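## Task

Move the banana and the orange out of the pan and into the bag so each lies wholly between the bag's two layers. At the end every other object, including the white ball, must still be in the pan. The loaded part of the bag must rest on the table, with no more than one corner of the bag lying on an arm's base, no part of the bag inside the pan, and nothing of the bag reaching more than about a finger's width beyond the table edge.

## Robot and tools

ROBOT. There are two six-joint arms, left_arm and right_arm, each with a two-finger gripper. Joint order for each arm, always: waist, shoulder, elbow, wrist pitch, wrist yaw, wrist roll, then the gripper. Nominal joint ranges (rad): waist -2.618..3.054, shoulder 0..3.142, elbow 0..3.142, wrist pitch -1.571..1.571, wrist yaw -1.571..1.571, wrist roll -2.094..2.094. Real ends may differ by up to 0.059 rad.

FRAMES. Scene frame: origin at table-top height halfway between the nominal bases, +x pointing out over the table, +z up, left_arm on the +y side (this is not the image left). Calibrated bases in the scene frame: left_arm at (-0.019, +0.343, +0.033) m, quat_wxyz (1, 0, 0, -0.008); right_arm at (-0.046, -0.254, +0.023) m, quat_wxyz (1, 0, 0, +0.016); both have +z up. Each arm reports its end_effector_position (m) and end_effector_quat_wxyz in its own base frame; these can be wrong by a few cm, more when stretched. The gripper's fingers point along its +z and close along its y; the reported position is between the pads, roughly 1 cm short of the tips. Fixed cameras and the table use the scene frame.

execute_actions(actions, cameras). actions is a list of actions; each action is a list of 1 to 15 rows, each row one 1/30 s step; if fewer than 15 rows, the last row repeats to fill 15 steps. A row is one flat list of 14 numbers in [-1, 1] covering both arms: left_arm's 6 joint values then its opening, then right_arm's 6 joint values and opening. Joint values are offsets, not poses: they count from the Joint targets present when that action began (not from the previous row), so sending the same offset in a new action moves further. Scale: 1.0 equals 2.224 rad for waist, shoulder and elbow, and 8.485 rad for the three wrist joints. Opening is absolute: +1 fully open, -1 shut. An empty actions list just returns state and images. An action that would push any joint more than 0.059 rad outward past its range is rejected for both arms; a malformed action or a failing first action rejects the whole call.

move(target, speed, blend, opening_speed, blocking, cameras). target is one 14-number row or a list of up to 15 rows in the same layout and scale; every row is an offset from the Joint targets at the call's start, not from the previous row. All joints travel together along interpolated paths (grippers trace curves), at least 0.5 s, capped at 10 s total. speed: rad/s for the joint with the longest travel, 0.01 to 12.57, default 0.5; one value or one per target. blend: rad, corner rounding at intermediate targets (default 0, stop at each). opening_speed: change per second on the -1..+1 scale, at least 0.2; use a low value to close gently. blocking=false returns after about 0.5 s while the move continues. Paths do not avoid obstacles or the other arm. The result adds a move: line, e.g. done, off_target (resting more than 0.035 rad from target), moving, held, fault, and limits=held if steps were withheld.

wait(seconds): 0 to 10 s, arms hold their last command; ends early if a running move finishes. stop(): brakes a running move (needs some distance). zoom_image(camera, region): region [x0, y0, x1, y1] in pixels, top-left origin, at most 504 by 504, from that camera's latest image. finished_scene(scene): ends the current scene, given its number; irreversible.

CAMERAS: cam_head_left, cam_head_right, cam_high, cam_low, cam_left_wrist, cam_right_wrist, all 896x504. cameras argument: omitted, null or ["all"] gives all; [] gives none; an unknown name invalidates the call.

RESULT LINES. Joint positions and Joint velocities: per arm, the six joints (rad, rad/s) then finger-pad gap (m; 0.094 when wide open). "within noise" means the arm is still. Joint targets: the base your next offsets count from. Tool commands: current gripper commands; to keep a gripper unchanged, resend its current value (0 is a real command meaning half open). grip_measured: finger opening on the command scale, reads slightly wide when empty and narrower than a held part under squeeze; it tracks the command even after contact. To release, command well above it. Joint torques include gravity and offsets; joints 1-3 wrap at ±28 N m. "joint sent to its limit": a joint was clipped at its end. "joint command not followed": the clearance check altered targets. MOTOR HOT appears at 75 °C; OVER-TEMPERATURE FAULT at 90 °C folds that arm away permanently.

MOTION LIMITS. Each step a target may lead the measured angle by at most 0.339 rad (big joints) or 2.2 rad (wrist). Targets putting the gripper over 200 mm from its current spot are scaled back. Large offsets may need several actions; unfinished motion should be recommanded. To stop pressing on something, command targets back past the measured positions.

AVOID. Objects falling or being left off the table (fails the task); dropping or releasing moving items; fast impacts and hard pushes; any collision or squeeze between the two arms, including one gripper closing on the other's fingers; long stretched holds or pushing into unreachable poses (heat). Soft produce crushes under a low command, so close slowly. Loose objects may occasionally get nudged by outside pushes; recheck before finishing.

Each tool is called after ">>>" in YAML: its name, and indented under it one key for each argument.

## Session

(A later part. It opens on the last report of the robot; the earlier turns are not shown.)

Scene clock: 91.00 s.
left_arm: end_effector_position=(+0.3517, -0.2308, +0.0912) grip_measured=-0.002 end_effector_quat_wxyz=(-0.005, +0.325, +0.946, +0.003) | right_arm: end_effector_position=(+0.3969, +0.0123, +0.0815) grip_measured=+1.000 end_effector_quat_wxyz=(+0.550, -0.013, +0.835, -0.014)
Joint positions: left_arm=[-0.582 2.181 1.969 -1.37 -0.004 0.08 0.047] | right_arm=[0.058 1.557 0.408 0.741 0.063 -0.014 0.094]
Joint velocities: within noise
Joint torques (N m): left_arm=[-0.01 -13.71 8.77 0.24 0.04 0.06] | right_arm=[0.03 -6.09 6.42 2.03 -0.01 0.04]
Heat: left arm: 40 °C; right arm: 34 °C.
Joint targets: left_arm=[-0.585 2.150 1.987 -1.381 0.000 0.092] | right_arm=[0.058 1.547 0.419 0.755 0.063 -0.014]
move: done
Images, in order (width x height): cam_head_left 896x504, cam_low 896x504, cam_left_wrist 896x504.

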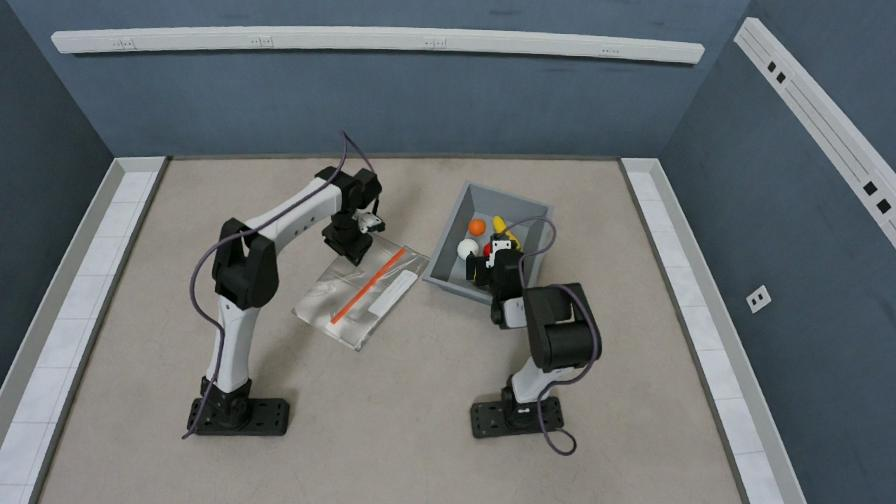

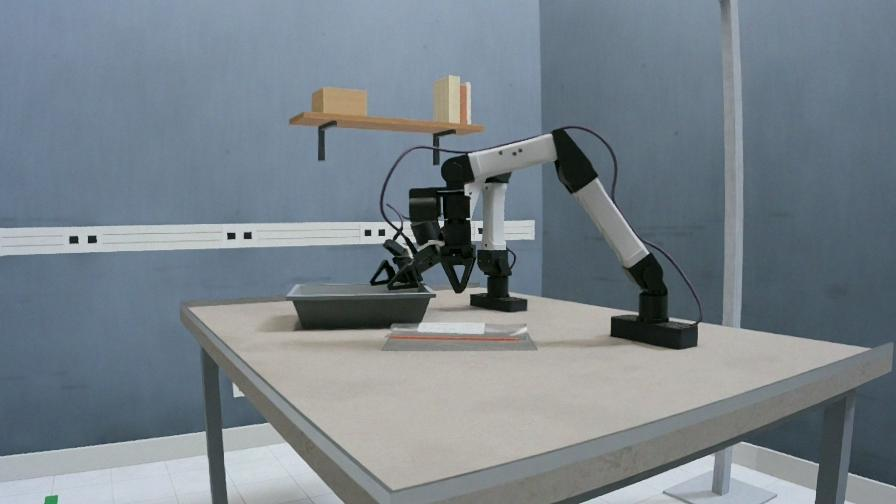

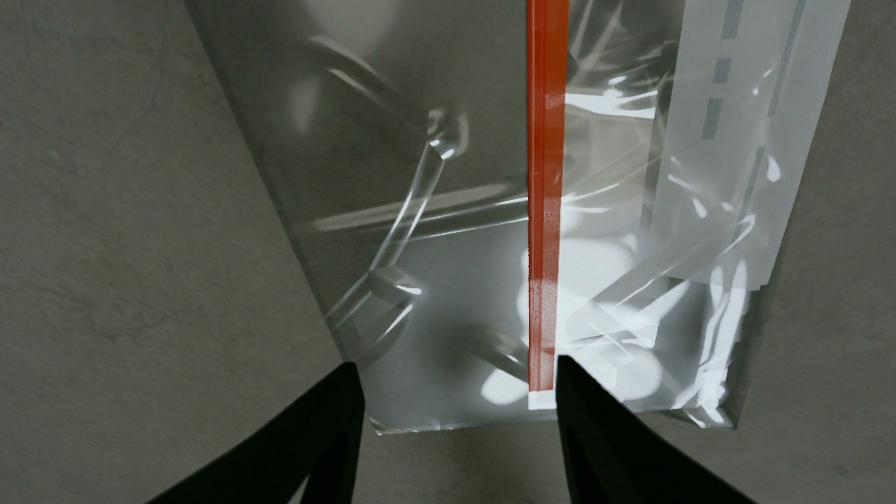

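>>> move:
  target: [0.0818,-0.0864,-0.3005,0.053,0,0.021,0,0,0,0,0,0,0,1]
  speed: 0.4
  cameras: ["cam_left_wrist"]

Scene clock: 94.13 s.
left_arm: end_effector_position=(+0.3207, -0.1375, +0.0055) grip_measured=-0.002 end_effector_quat_wxyz=(-0.017, +0.327, +0.945, +0.003) | right_arm: end_effector_position=(+0.3969, +0.0123, +0.0815) grip_measured=+1.000 end_effector_quat_wxyz=(+0.550, -0.013, +0.835, -0.014)
Joint positions: left_arm=[-0.407 1.989 1.327 -0.942 -0.004 0.259 0.047] | right_arm=[0.058 1.557 0.408 0.741 0.063 -0.014 0.094]
Joint velocities: within noise
Joint torques (N m): left_arm=[0.51 -11.78 5.55 0.41 0.06 0.06] | right_arm=[0.02 -6.09 6.42 2.03 -0.01 0.04]
Heat: left arm: 40 °C; right arm: 35 °C.
Joint targets: left_arm=[-0.403 1.958 1.319 -0.931 0.000 0.270] | right_arm=[0.058 1.547 0.419 0.755 0.063 -0.014]
move: done
Images, in order (width x height): cam_left_wrist 896x504.

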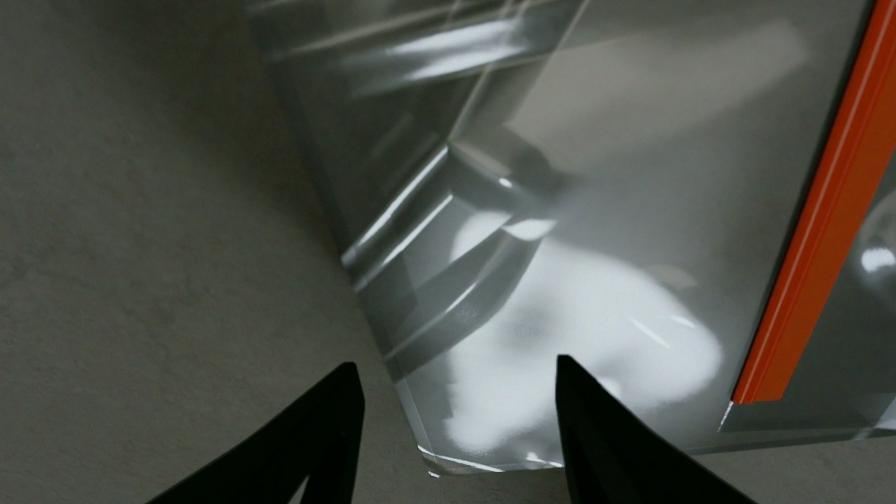

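>>> move:
  target:
    - [0,0.1187,0.158,-0.0105,0,0,-0.1,0,0,0,0,0,0,1]
    - [0,0.1187,0.0683,0.0132,0,0,-0.1,0,0,0,0,0,0,1]
    - [0,0.1187,0.0683,0.0132,0,0,-1,0,0,0,0,0,0,1]
    - [0,0.1187,0.0983,0.007,0,0,-1,0,0,0,0,0,0,1]
    - [0.0985,0.1722,0.2095,-0.01,0,0.0258,-1,0,0,0,0,0,0,1]
  speed: 0.2
  opening_speed: 0.6
  cameras: ["cam_left_wrist","cam_head_left","cam_low"]

>>> zoom_image:
  camera: "cam_head_left"
  region: [260, 170, 460, 340]

Scene clock: 101.80 s.
left_arm: end_effector_position=(+0.4361, -0.0848, -0.0152) grip_measured=-0.985 end_effector_quat_wxyz=(+0.011, +0.325, +0.946, -0.007) | right_arm: end_effector_position=(+0.3969, +0.0123, +0.0815) grip_measured=+1.000 end_effector_quat_wxyz=(+0.550, -0.013, +0.835, -0.014)
Joint positions: left_arm=[-0.186 2.316 1.766 -1 0.017 0.477 0.001] | right_arm=[0.058 1.557 0.408 0.741 0.063 -0.014 0.094]
Joint velocities: within noise
Joint torques (N m): left_arm=[0.35 -10.15 8.54 0.27 -0.11 0.05] | right_arm=[0.03 -6.08 6.43 2.03 -0.01 0.04]
Heat: left arm: 39 °C; right arm: 35 °C.
Joint targets: left_arm=[-0.184 2.341 1.784 -1.016 0.000 0.489] | right_arm=[0.058 1.547 0.419 0.755 0.063 -0.014]
move: done; target 3's new numbers were sent with left_arm's wrist pitch 0.051 rad from that target
Images, in order (width x height): cam_head_left 896x504, cam_low 896x504, cam_left_wrist 896x504.

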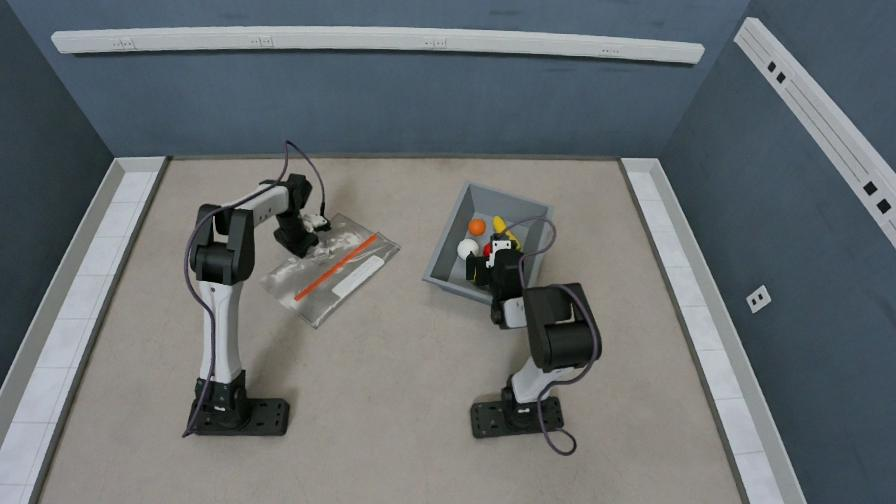

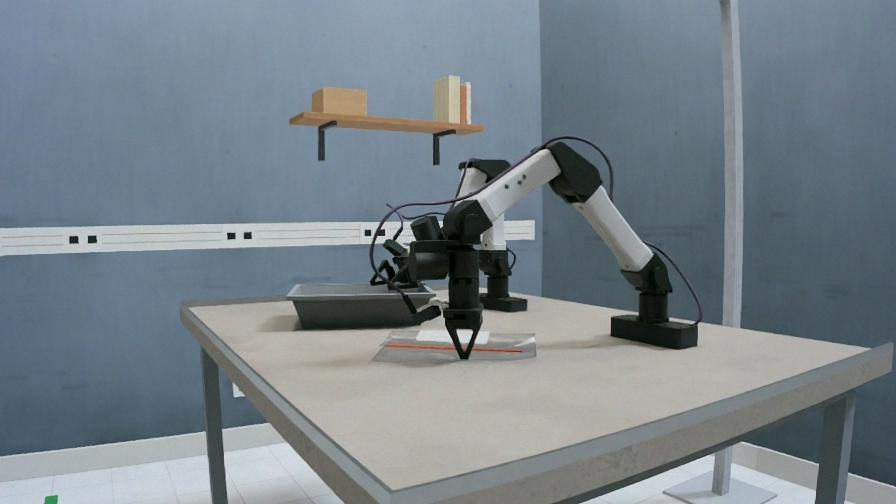

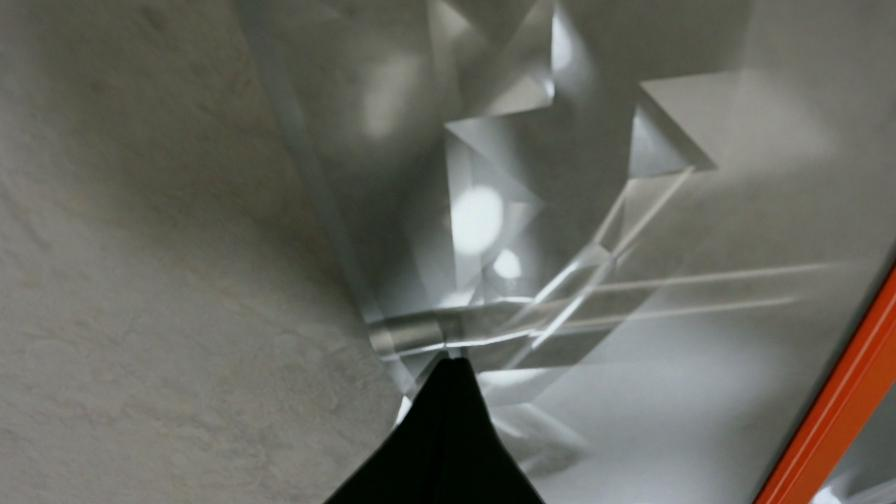

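Scaled by 2.520 from the camera's 896x504 image, which has a finer 1280x720 frame.

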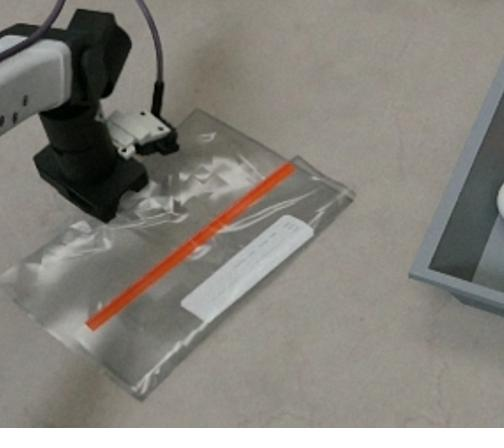

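>>> move:
  target:
    - [0,0,0,0,0,0,-0.3,0,0,0,0,0,0,1]
    - [0,0,0.0899,-0.0236,0,0,0.1,0,0,0,0,0,0,1]
    - [-0.1115,-0.0664,-0.0719,0.0019,0,-0.0177,0.1,0,0,0,0,0,0,1]
  speed: 0.4
  cameras: ["cam_left_wrist"]

Scene clock: 106.13 s.
left_arm: end_effector_position=(+0.3703, -0.1732, -0.0123) grip_measured=+0.099 end_effector_quat_wxyz=(-0.020, +0.381, +0.924, -0.005) | right_arm: end_effector_position=(+0.3969, +0.0123, +0.0815) grip_measured=+1.000 end_effector_quat_wxyz=(+0.550, -0.013, +0.835, -0.014)
Joint positions: left_arm=[-0.432 2.232 1.634 -1.011 0.012 0.35 0.052] | right_arm=[0.058 1.557 0.408 0.741 0.063 -0.014 0.094]
Joint velocities: within noise
Joint torques (N m): left_arm=[0.27 -14.32 5.6 0.38 -0.08 -0.1] | right_arm=[0.03 -6.08 6.43 2.03 -0.01 0.04]
Heat: left arm: 40 °C; right arm: 35 °C.
Joint targets: left_arm=[-0.432 2.193 1.624 -1.000 0.000 0.339] | right_arm=[0.058 1.547 0.419 0.755 0.063 -0.014]
move: off_target (left_arm); left_arm: the shoulder is farthest, 0.039 rad from its target
Images, in order (width x height): cam_left_wrist 896x504.

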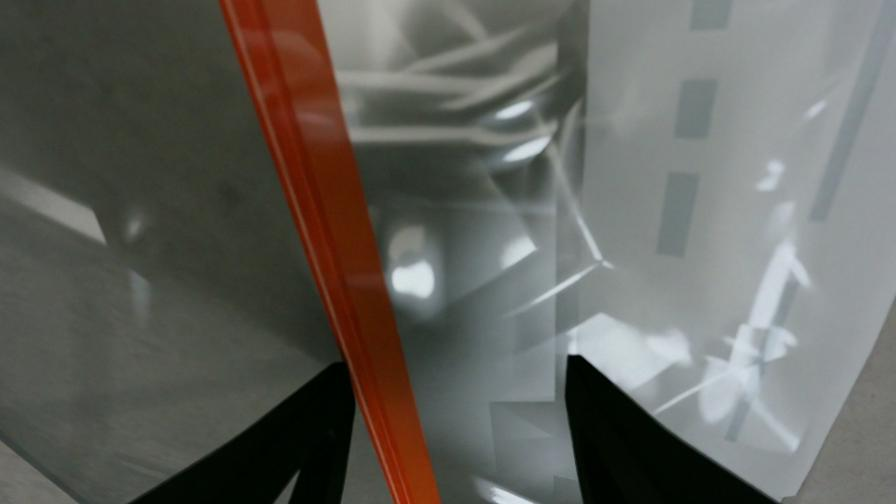

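>>> move:
  target:
    - [0.0126,0.0045,0.008,0,0,0.0033,0.1,0,0,0,0,0,0,1]
    - [0.0126,0.0045,-0.104,0.0293,0,0.0033,0.1,0,0,0,0,0,0,1]
    - [0.0126,0.0045,-0.104,0.0293,0,0.0033,-1,0,0,0,0,0,0,1]
    - [0.0126,-0.044,0.0823,-0.0334,0,0.0033,-1,0,0,0,0,0,0,1]
  speed: 0.2
  opening_speed: 0.6
  cameras: ["cam_left_wrist","cam_head_left","cam_low"]

>>> zoom_image:
  camera: "cam_head_left"
  region: [260, 170, 460, 340]

>>> zoom_image:
  camera: "cam_low"
  region: [320, 240, 560, 400]

Scene clock: 113.73 s.
left_arm: end_effector_position=(+0.3668, -0.1616, +0.0671) grip_measured=-0.982 end_effector_quat_wxyz=(-0.020, +0.373, +0.928, -0.008) | right_arm: end_effector_position=(+0.3969, +0.0123, +0.0815) grip_measured=+1.000 end_effector_quat_wxyz=(+0.550, -0.013, +0.835, -0.014)
Joint positions: left_arm=[-0.408 2.128 1.789 -1.271 0.016 0.357 0.001] | right_arm=[0.058 1.557 0.408 0.741 0.063 -0.014 0.094]
Joint velocities: within noise
Joint torques (N m): left_arm=[0.55 -13.37 8.77 0.17 -0.11 0.05] | right_arm=[0.03 -6.08 6.42 2.03 -0.01 0.04]
Heat: left arm: 40 °C; right arm: 35 °C.
Joint targets: left_arm=[-0.404 2.096 1.808 -1.283 0.000 0.367] | right_arm=[0.058 1.547 0.419 0.755 0.063 -0.014]
move: done; target 3's new numbers were sent with left_arm's shoulder 0.072 rad from that target
Images, in order (width x height): cam_head_left 896x504, cam_low 896x504, cam_left_wrist 896x504.

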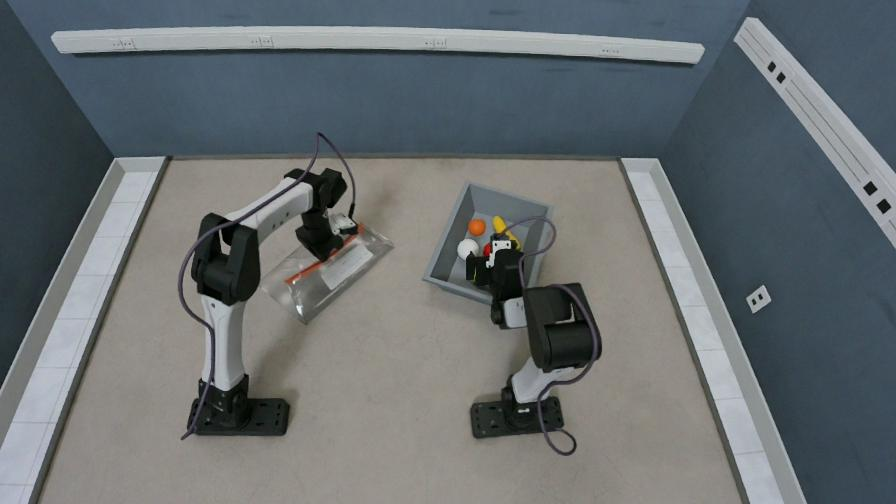

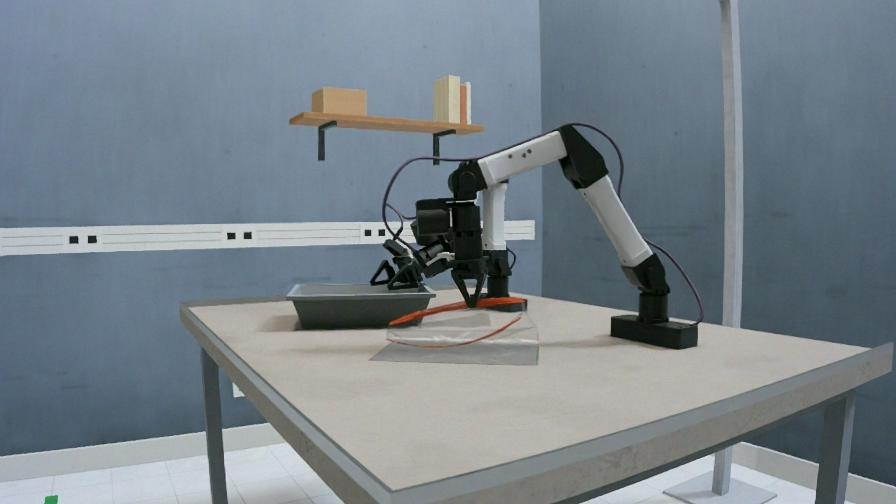

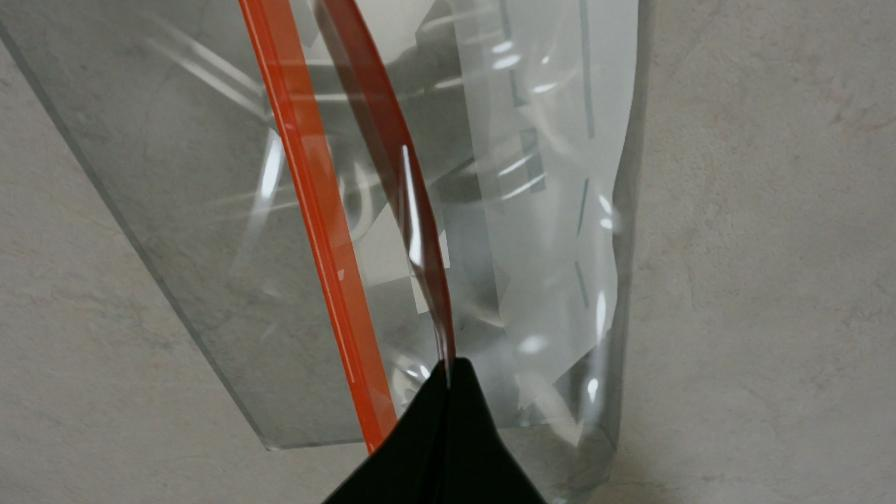

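Scaled by 2.520 from the camera's 896x504 image, which has a finer 1280x720 frame.

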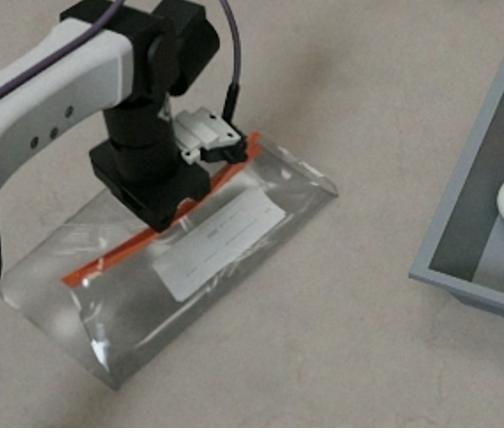

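Scaled by 2.100 from the camera's 896x504 image, which has a finer 1280x720 frame.

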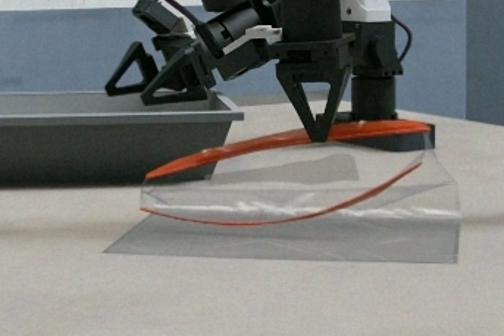

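>>> move:
  target:
    - [-0.106,-0.0461,-0.0688,0.0058,0,-0.028,-1,0,0,0,0,0,0,1]
    - [-0.2005,-0.0555,-0.1266,0.0186,0,-0.0526,-1,0,0,0,0,0,0,1]
  speed: 0.2
  blend: 0.05

>>> zoom_image:
  camera: "cam_head_left"
  region: [260, 170, 460, 340]

>>> zoom_image:
  camera: "cam_low"
  region: [320, 240, 560, 400]

Scene clock: 117.17 s.
left_arm: end_effector_position=(+0.2415, -0.2775, +0.0493) grip_measured=-0.982 end_effector_quat_wxyz=(-0.020, +0.380, +0.925, +0.002) | right_arm: end_effector_position=(+0.3969, +0.0123, +0.0815) grip_measured=+1.000 end_effector_quat_wxyz=(+0.550, -0.013, +0.835, -0.014)
Joint positions: left_arm=[-0.848 2.007 1.536 -1.137 0.014 -0.068 0.001] | right_arm=[0.058 1.557 0.408 0.741 0.063 -0.014 0.094]
Joint velocities: within noise
Joint torques (N m): left_arm=[0.1 -12.52 5.81 0.45 -0.11 -0.14] | right_arm=[0.05 -6.08 6.43 2.03 -0.01 0.05]
Heat: left arm: 41 °C; right arm: 36 °C.
Joint targets: left_arm=[-0.850 1.972 1.526 -1.126 0.000 -0.080] | right_arm=[0.058 1.547 0.419 0.755 0.063 -0.014]
move: done

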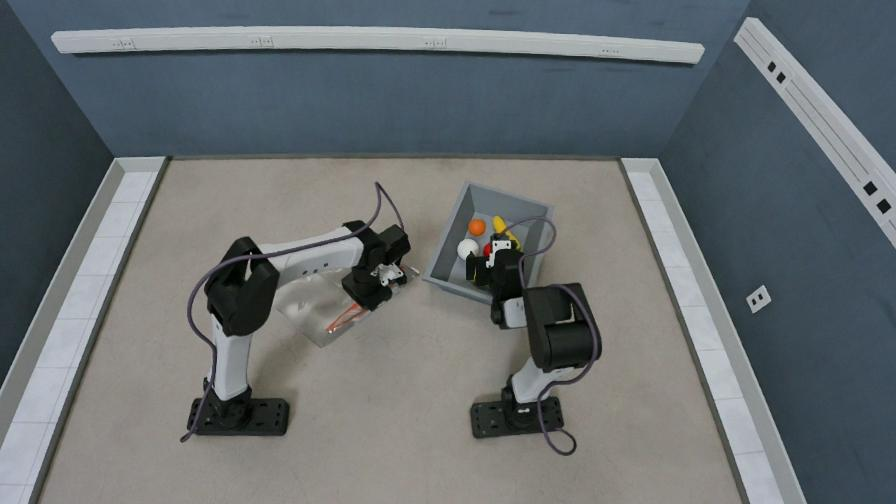

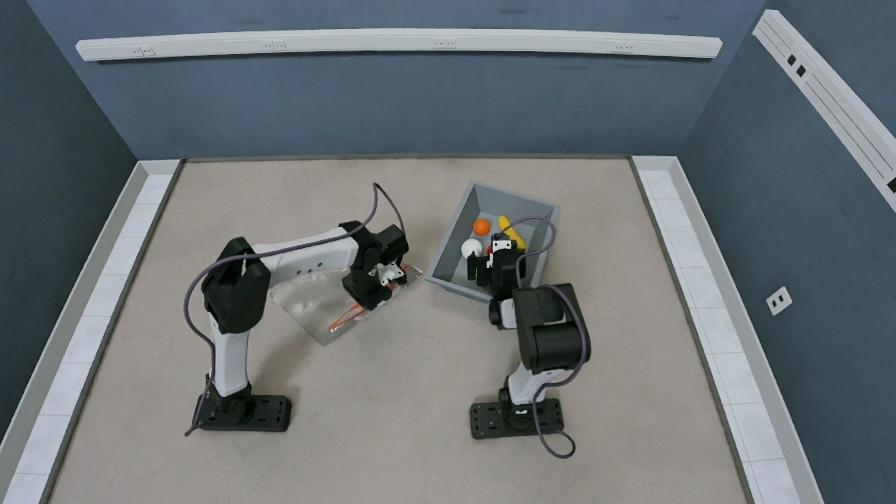

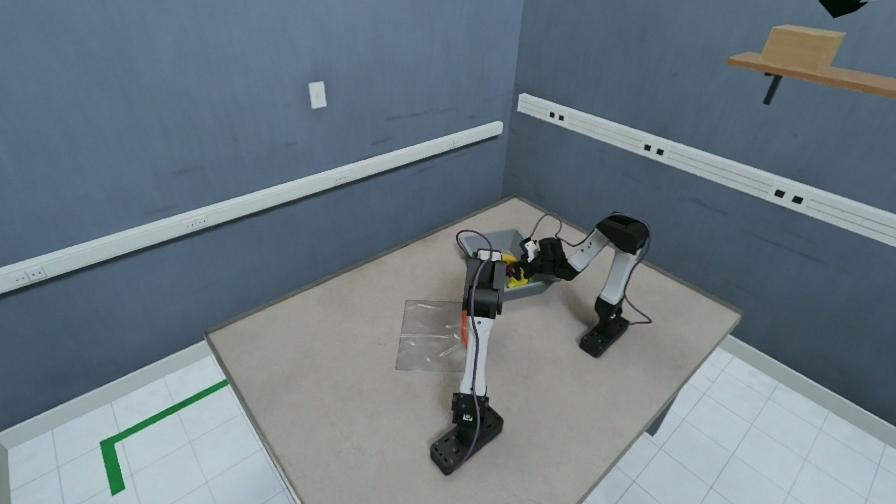

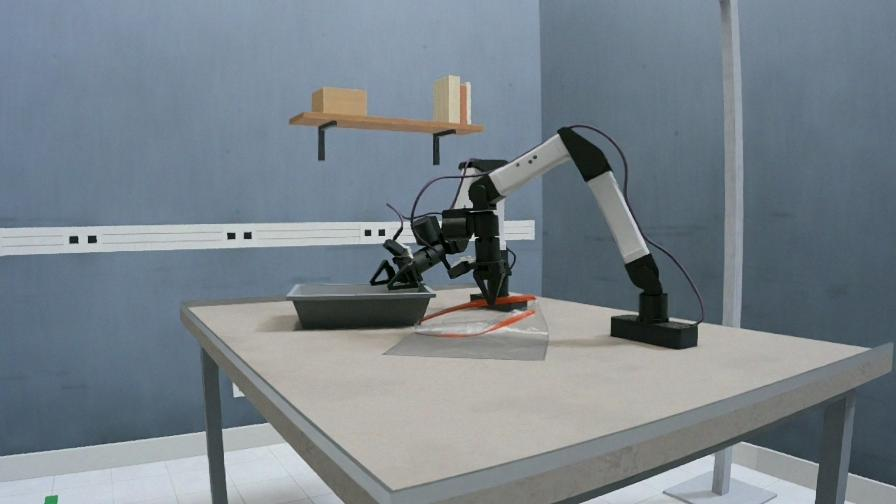

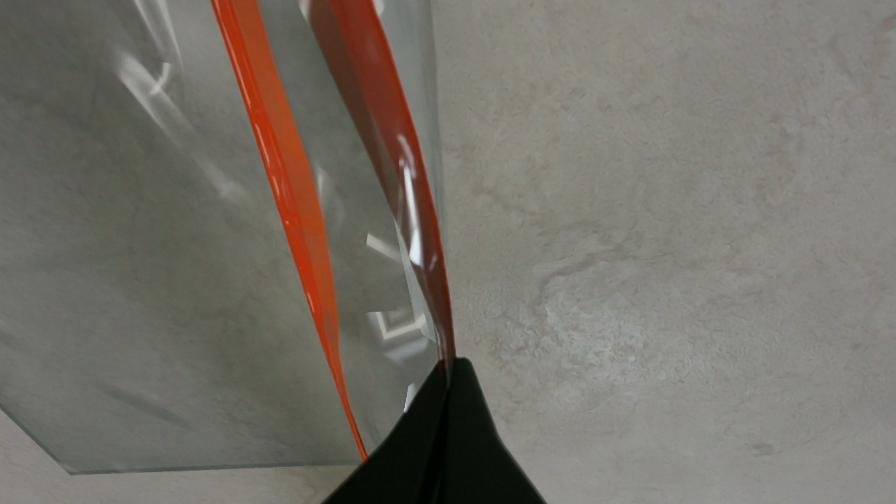

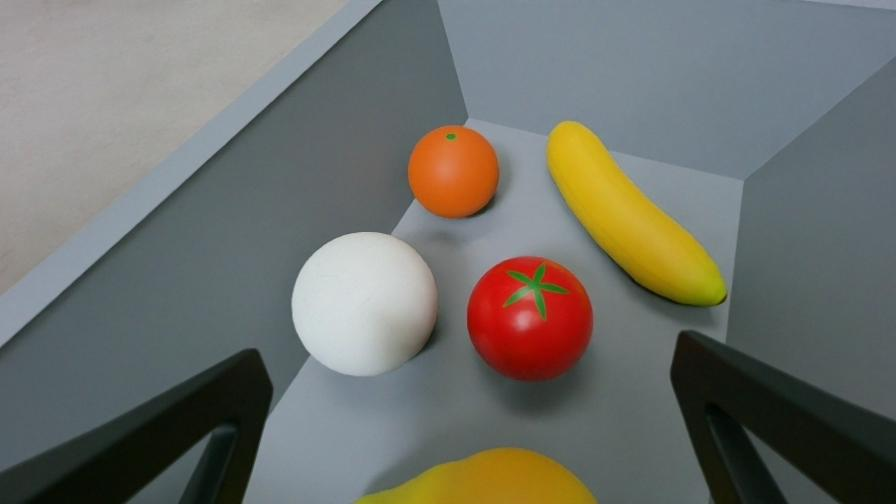

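Scaled by 2.520 from the camera's 896x504 image, which has a finer 1280x720 frame.

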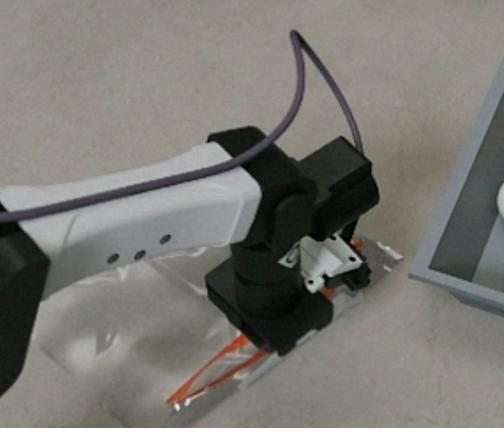

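Scaled by 2.100 from the camera's 896x504 image, which has a finer 1280x720 frame.

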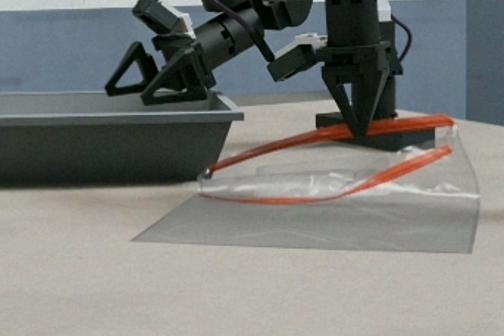

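>>> move:
  target:
    - [-0.063,0,0,0,0,-0.0165,-1,0,0,0,0,0,0,1]
    - [-0.063,0.0453,-0.07,0.031,0,-0.0165,-1,0,0,0,0,0,0,1]
    - [-0.063,0.0453,-0.07,0.031,0,-0.0165,-0.3,0,0,0,0,0,0,1]
    - [-0.063,0,0.09,-0.0236,0,-0.0165,-0.3,0,0,0,0,0,0,1]
    - [0.1,0,0.14,-0.037,0,0.026,-0.3,0,0,0,0,0,0,1]
  speed: [0.2,0.2,0.3,0.4,0.5]
  opening_speed: 0.8

>>> zoom_image:
  camera: "cam_head_left"
  region: [260, 190, 460, 360]

>>> zoom_image:
  camera: "cam_low"
  region: [320, 240, 560, 400]

Scene clock: 124.20 s.
left_arm: end_effector_position=(+0.3011, -0.2184, +0.1230) grip_measured=-0.301 end_effector_quat_wxyz=(-0.020, +0.367, +0.930, +0.000) | right_arm: end_effector_position=(+0.3969, +0.0123, +0.0815) grip_measured=+1.000 end_effector_quat_wxyz=(+0.550, -0.013, +0.835, -0.014)
Joint positions: left_arm=[-0.623 1.999 1.818 -1.428 0.009 0.129 0.033] | right_arm=[0.058 1.557 0.408 0.741 0.063 -0.014 0.094]
Joint velocities: within noise
Joint torques (N m): left_arm=[-0.08 -11.93 8.83 0.15 -0.08 0.04] | right_arm=[0.03 -6.08 6.45 2.02 -0.01 0.04]
Heat: left arm: 41 °C; right arm: 36 °C.
Joint targets: left_arm=[-0.627 1.972 1.838 -1.440 0.000 0.141] | right_arm=[0.058 1.547 0.419 0.755 0.063 -0.014]
move: done

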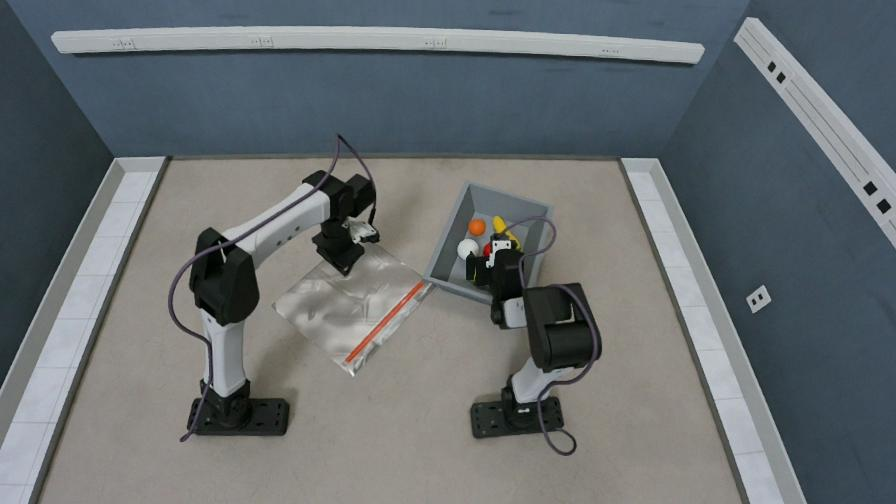

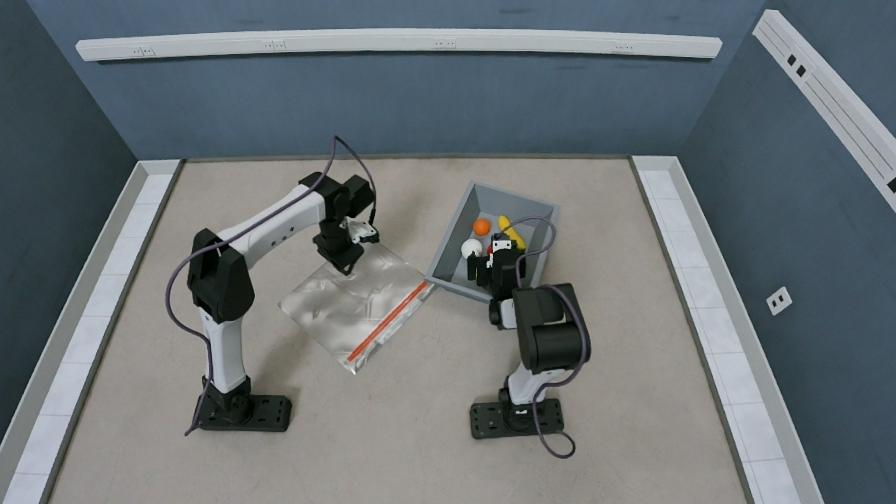

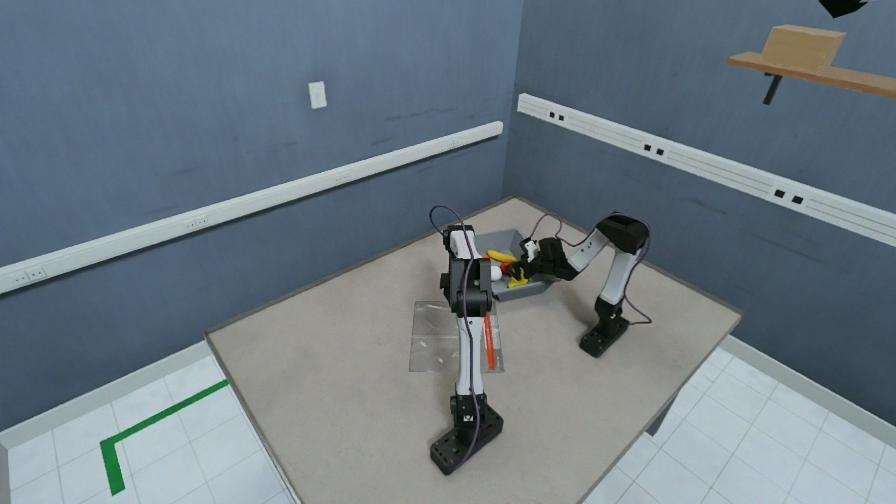

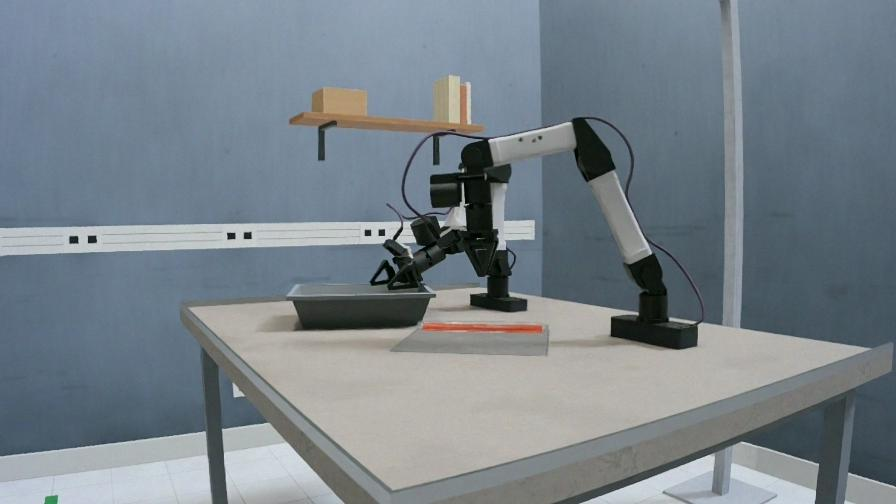

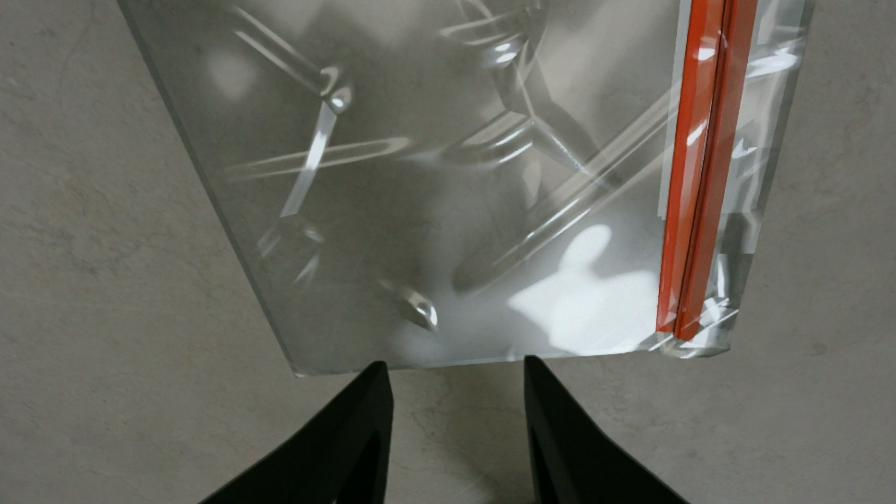

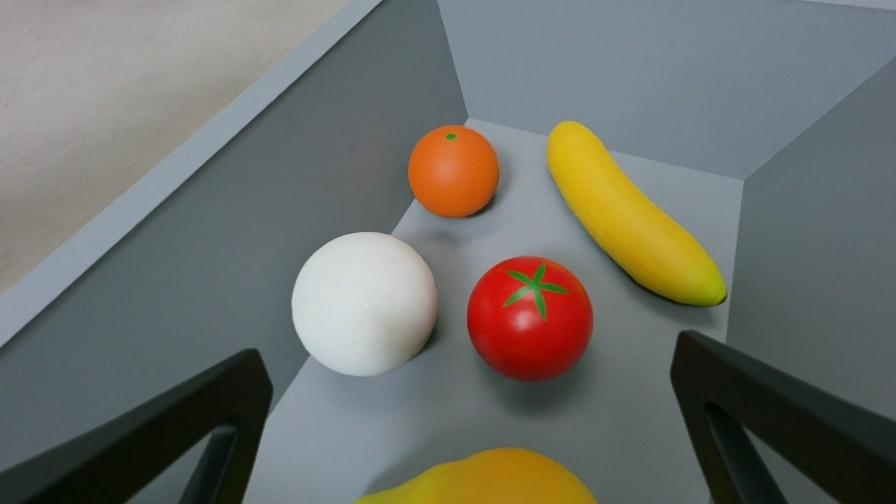

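Scaled by 2.520 from the camera's 896x504 image, which has a finer 1280x720 frame.

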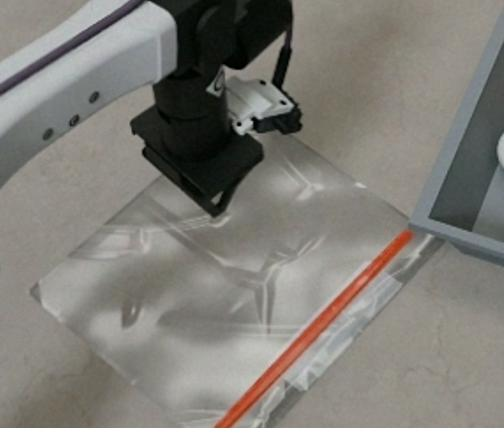

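Scaled by 2.100 from the camera's 896x504 image, which has a finer 1280x720 frame.

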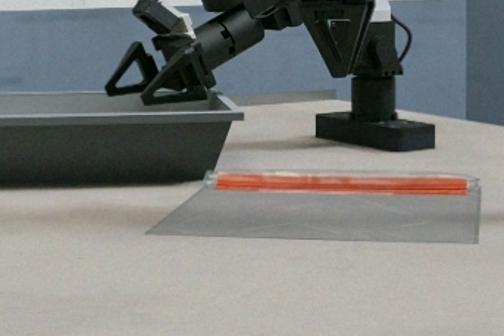

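>>> move:
  target:
    - [0.1007,0.1124,-0.0755,0.0495,0,0.0152,-0.1,0,0,0,0,0,0,1]
    - [0.1007,0.1124,-0.165,0.0731,0,0.0152,-0.1,0,0,0,0,0,0,1]
    - [0.1007,0.1124,-0.165,0.0731,0,0.0152,-1,0,0,0,0,0,0,1]
    - [0.1007,0.1124,-0.1349,0.067,0,0.0152,-1,0,0,0,0,0,0,1]
    - [0.1992,0.1659,-0.0243,0.05,0,0.041,-1,0,0,0,0,0,0,1]
  speed: [0.3,0.2,0.2,0.2,0.2]
  opening_speed: 0.7
  cameras: ["cam_left_wrist"]

>>> move:
  target:
    - [0,0,0,0,0,0,-0.3,0,0,0,0,0,0,1]
    - [0,-0.03,0.12,-0.03,0,0,0.1,0,0,0,0,0,0,1]
  speed: 0.4
  cameras: ["cam_left_wrist","cam_head_left","cam_low"]

>>> zoom_image:
  camera: "cam_head_left"
  region: [260, 190, 460, 360]

>>> zoom_image:
  camera: "cam_low"
  region: [320, 240, 560, 400]

Scene clock: 131.30 s.
left_arm: end_effector_position=(+0.4365, -0.0843, -0.0150) grip_measured=-0.984 end_effector_quat_wxyz=(+0.012, +0.326, +0.945, -0.004) | right_arm: end_effector_position=(+0.3969, +0.0123, +0.0815) grip_measured=+1.000 end_effector_quat_wxyz=(+0.550, -0.013, +0.835, -0.014)
Joint positions: left_arm=[-0.186 2.315 1.765 -0.999 0.011 0.477 0.001] | right_arm=[0.058 1.557 0.408 0.741 0.063 -0.014 0.094]
Joint velocities: within noise
Joint torques (N m): left_arm=[0.38 -10.11 8.44 0.25 -0.07 0.06] | right_arm=[0.01 -6.06 6.43 2.03 -0.01 0.04]
Heat: left arm: 40 °C; right arm: 36 °C.
Joint targets: left_arm=[-0.184 2.341 1.783 -1.015 0.000 0.489] | right_arm=[0.058 1.547 0.419 0.755 0.063 -0.014]
move: done; target 3's new numbers were sent with left_arm's wrist pitch 0.050 rad from that target
Images, in order (width x height): cam_left_wrist 896x504.

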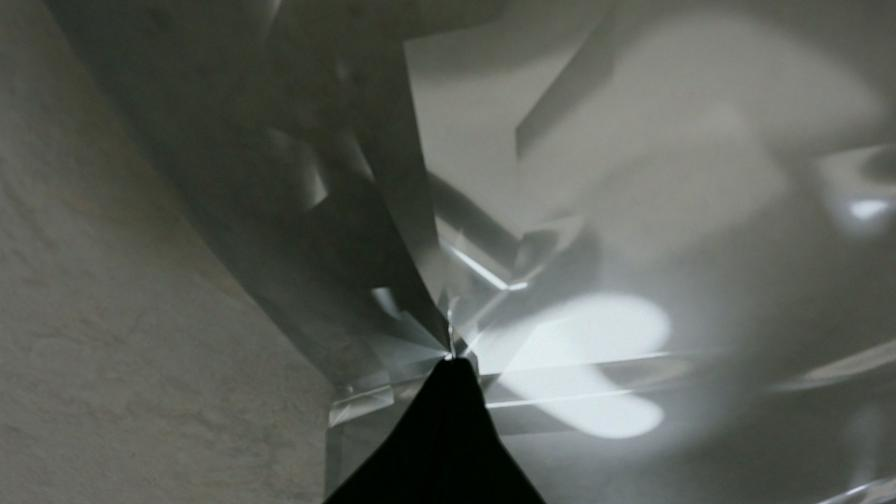

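Scene clock: 133.70 s.
left_arm: end_effector_position=(+0.4505, -0.0866, +0.0550) grip_measured=+0.099 end_effector_quat_wxyz=(+0.020, +0.326, +0.945, -0.002) | right_arm: end_effector_position=(+0.3969, +0.0123, +0.0815) grip_measured=+1.000 end_effector_quat_wxyz=(+0.550, -0.013, +0.835, -0.014)
Joint positions: left_arm=[-0.186 2.306 2.033 -1.258 0.01 0.478 0.052] | right_arm=[0.058 1.557 0.408 0.741 0.063 -0.014 0.094]
Joint velocities: within noise
Joint torques (N m): left_arm=[0.4 -14.83 8.79 0.33 -0.06 0.06] | right_arm=[0.03 -6.08 6.42 2.03 -0.01 0.04]
Heat: left arm: 41 °C; right arm: 36 °C.
Joint targets: left_arm=[-0.184 2.274 2.050 -1.270 0.000 0.489] | right_arm=[0.058 1.547 0.419 0.755 0.063 -0.014]
move: done
Images, in order (width x height): cam_head_left 896x504, cam_low 896x504, cam_left_wrist 896x504.

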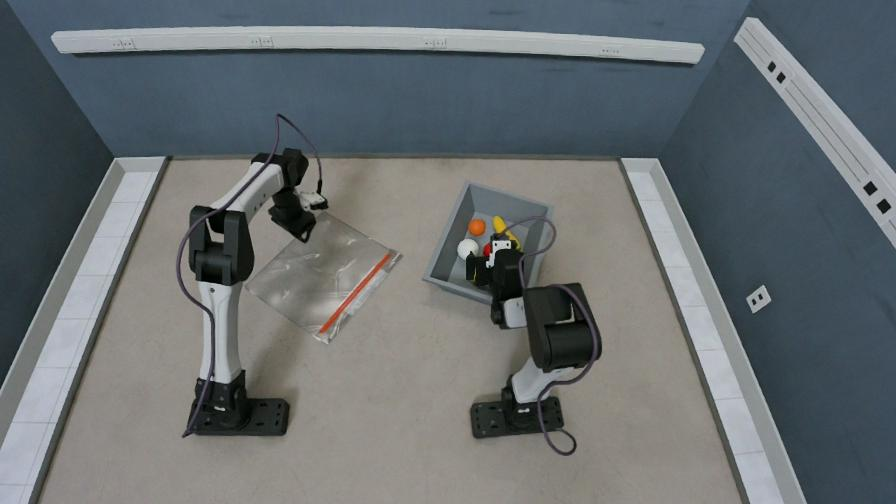

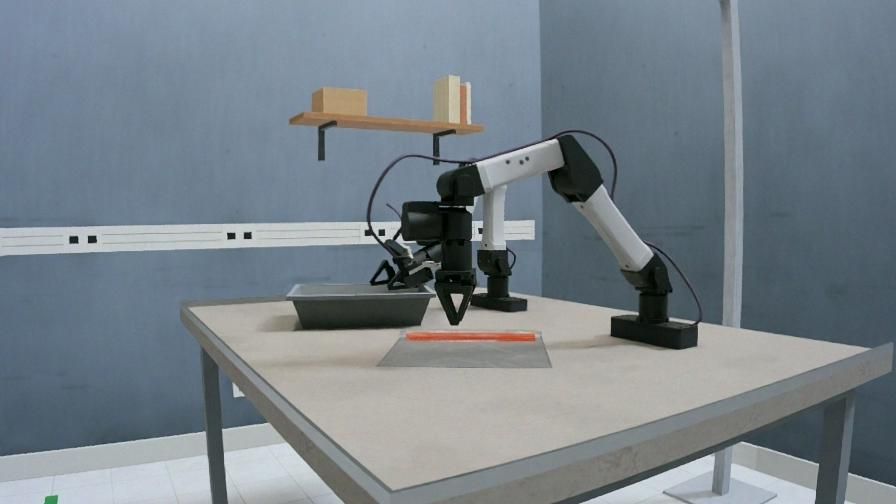

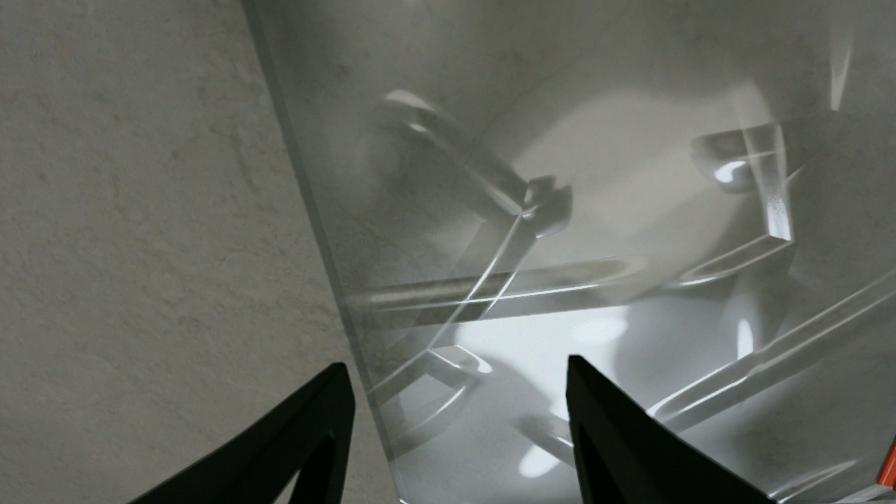

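Scaled by 2.520 from the camera's 896x504 image, which has a finer 1280x720 frame.

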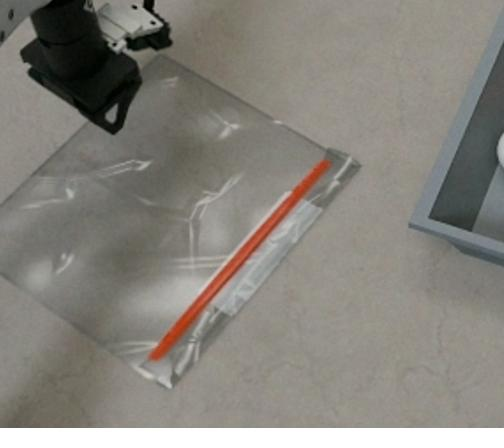

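Scaled by 2.100 from the camera's 896x504 image, which has a finer 1280x720 frame.

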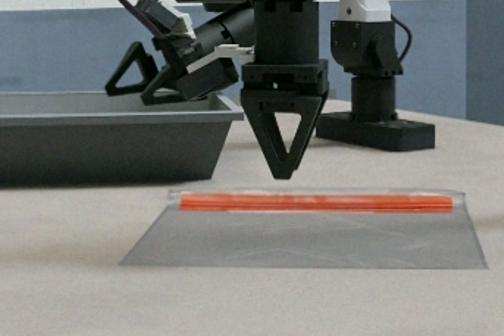

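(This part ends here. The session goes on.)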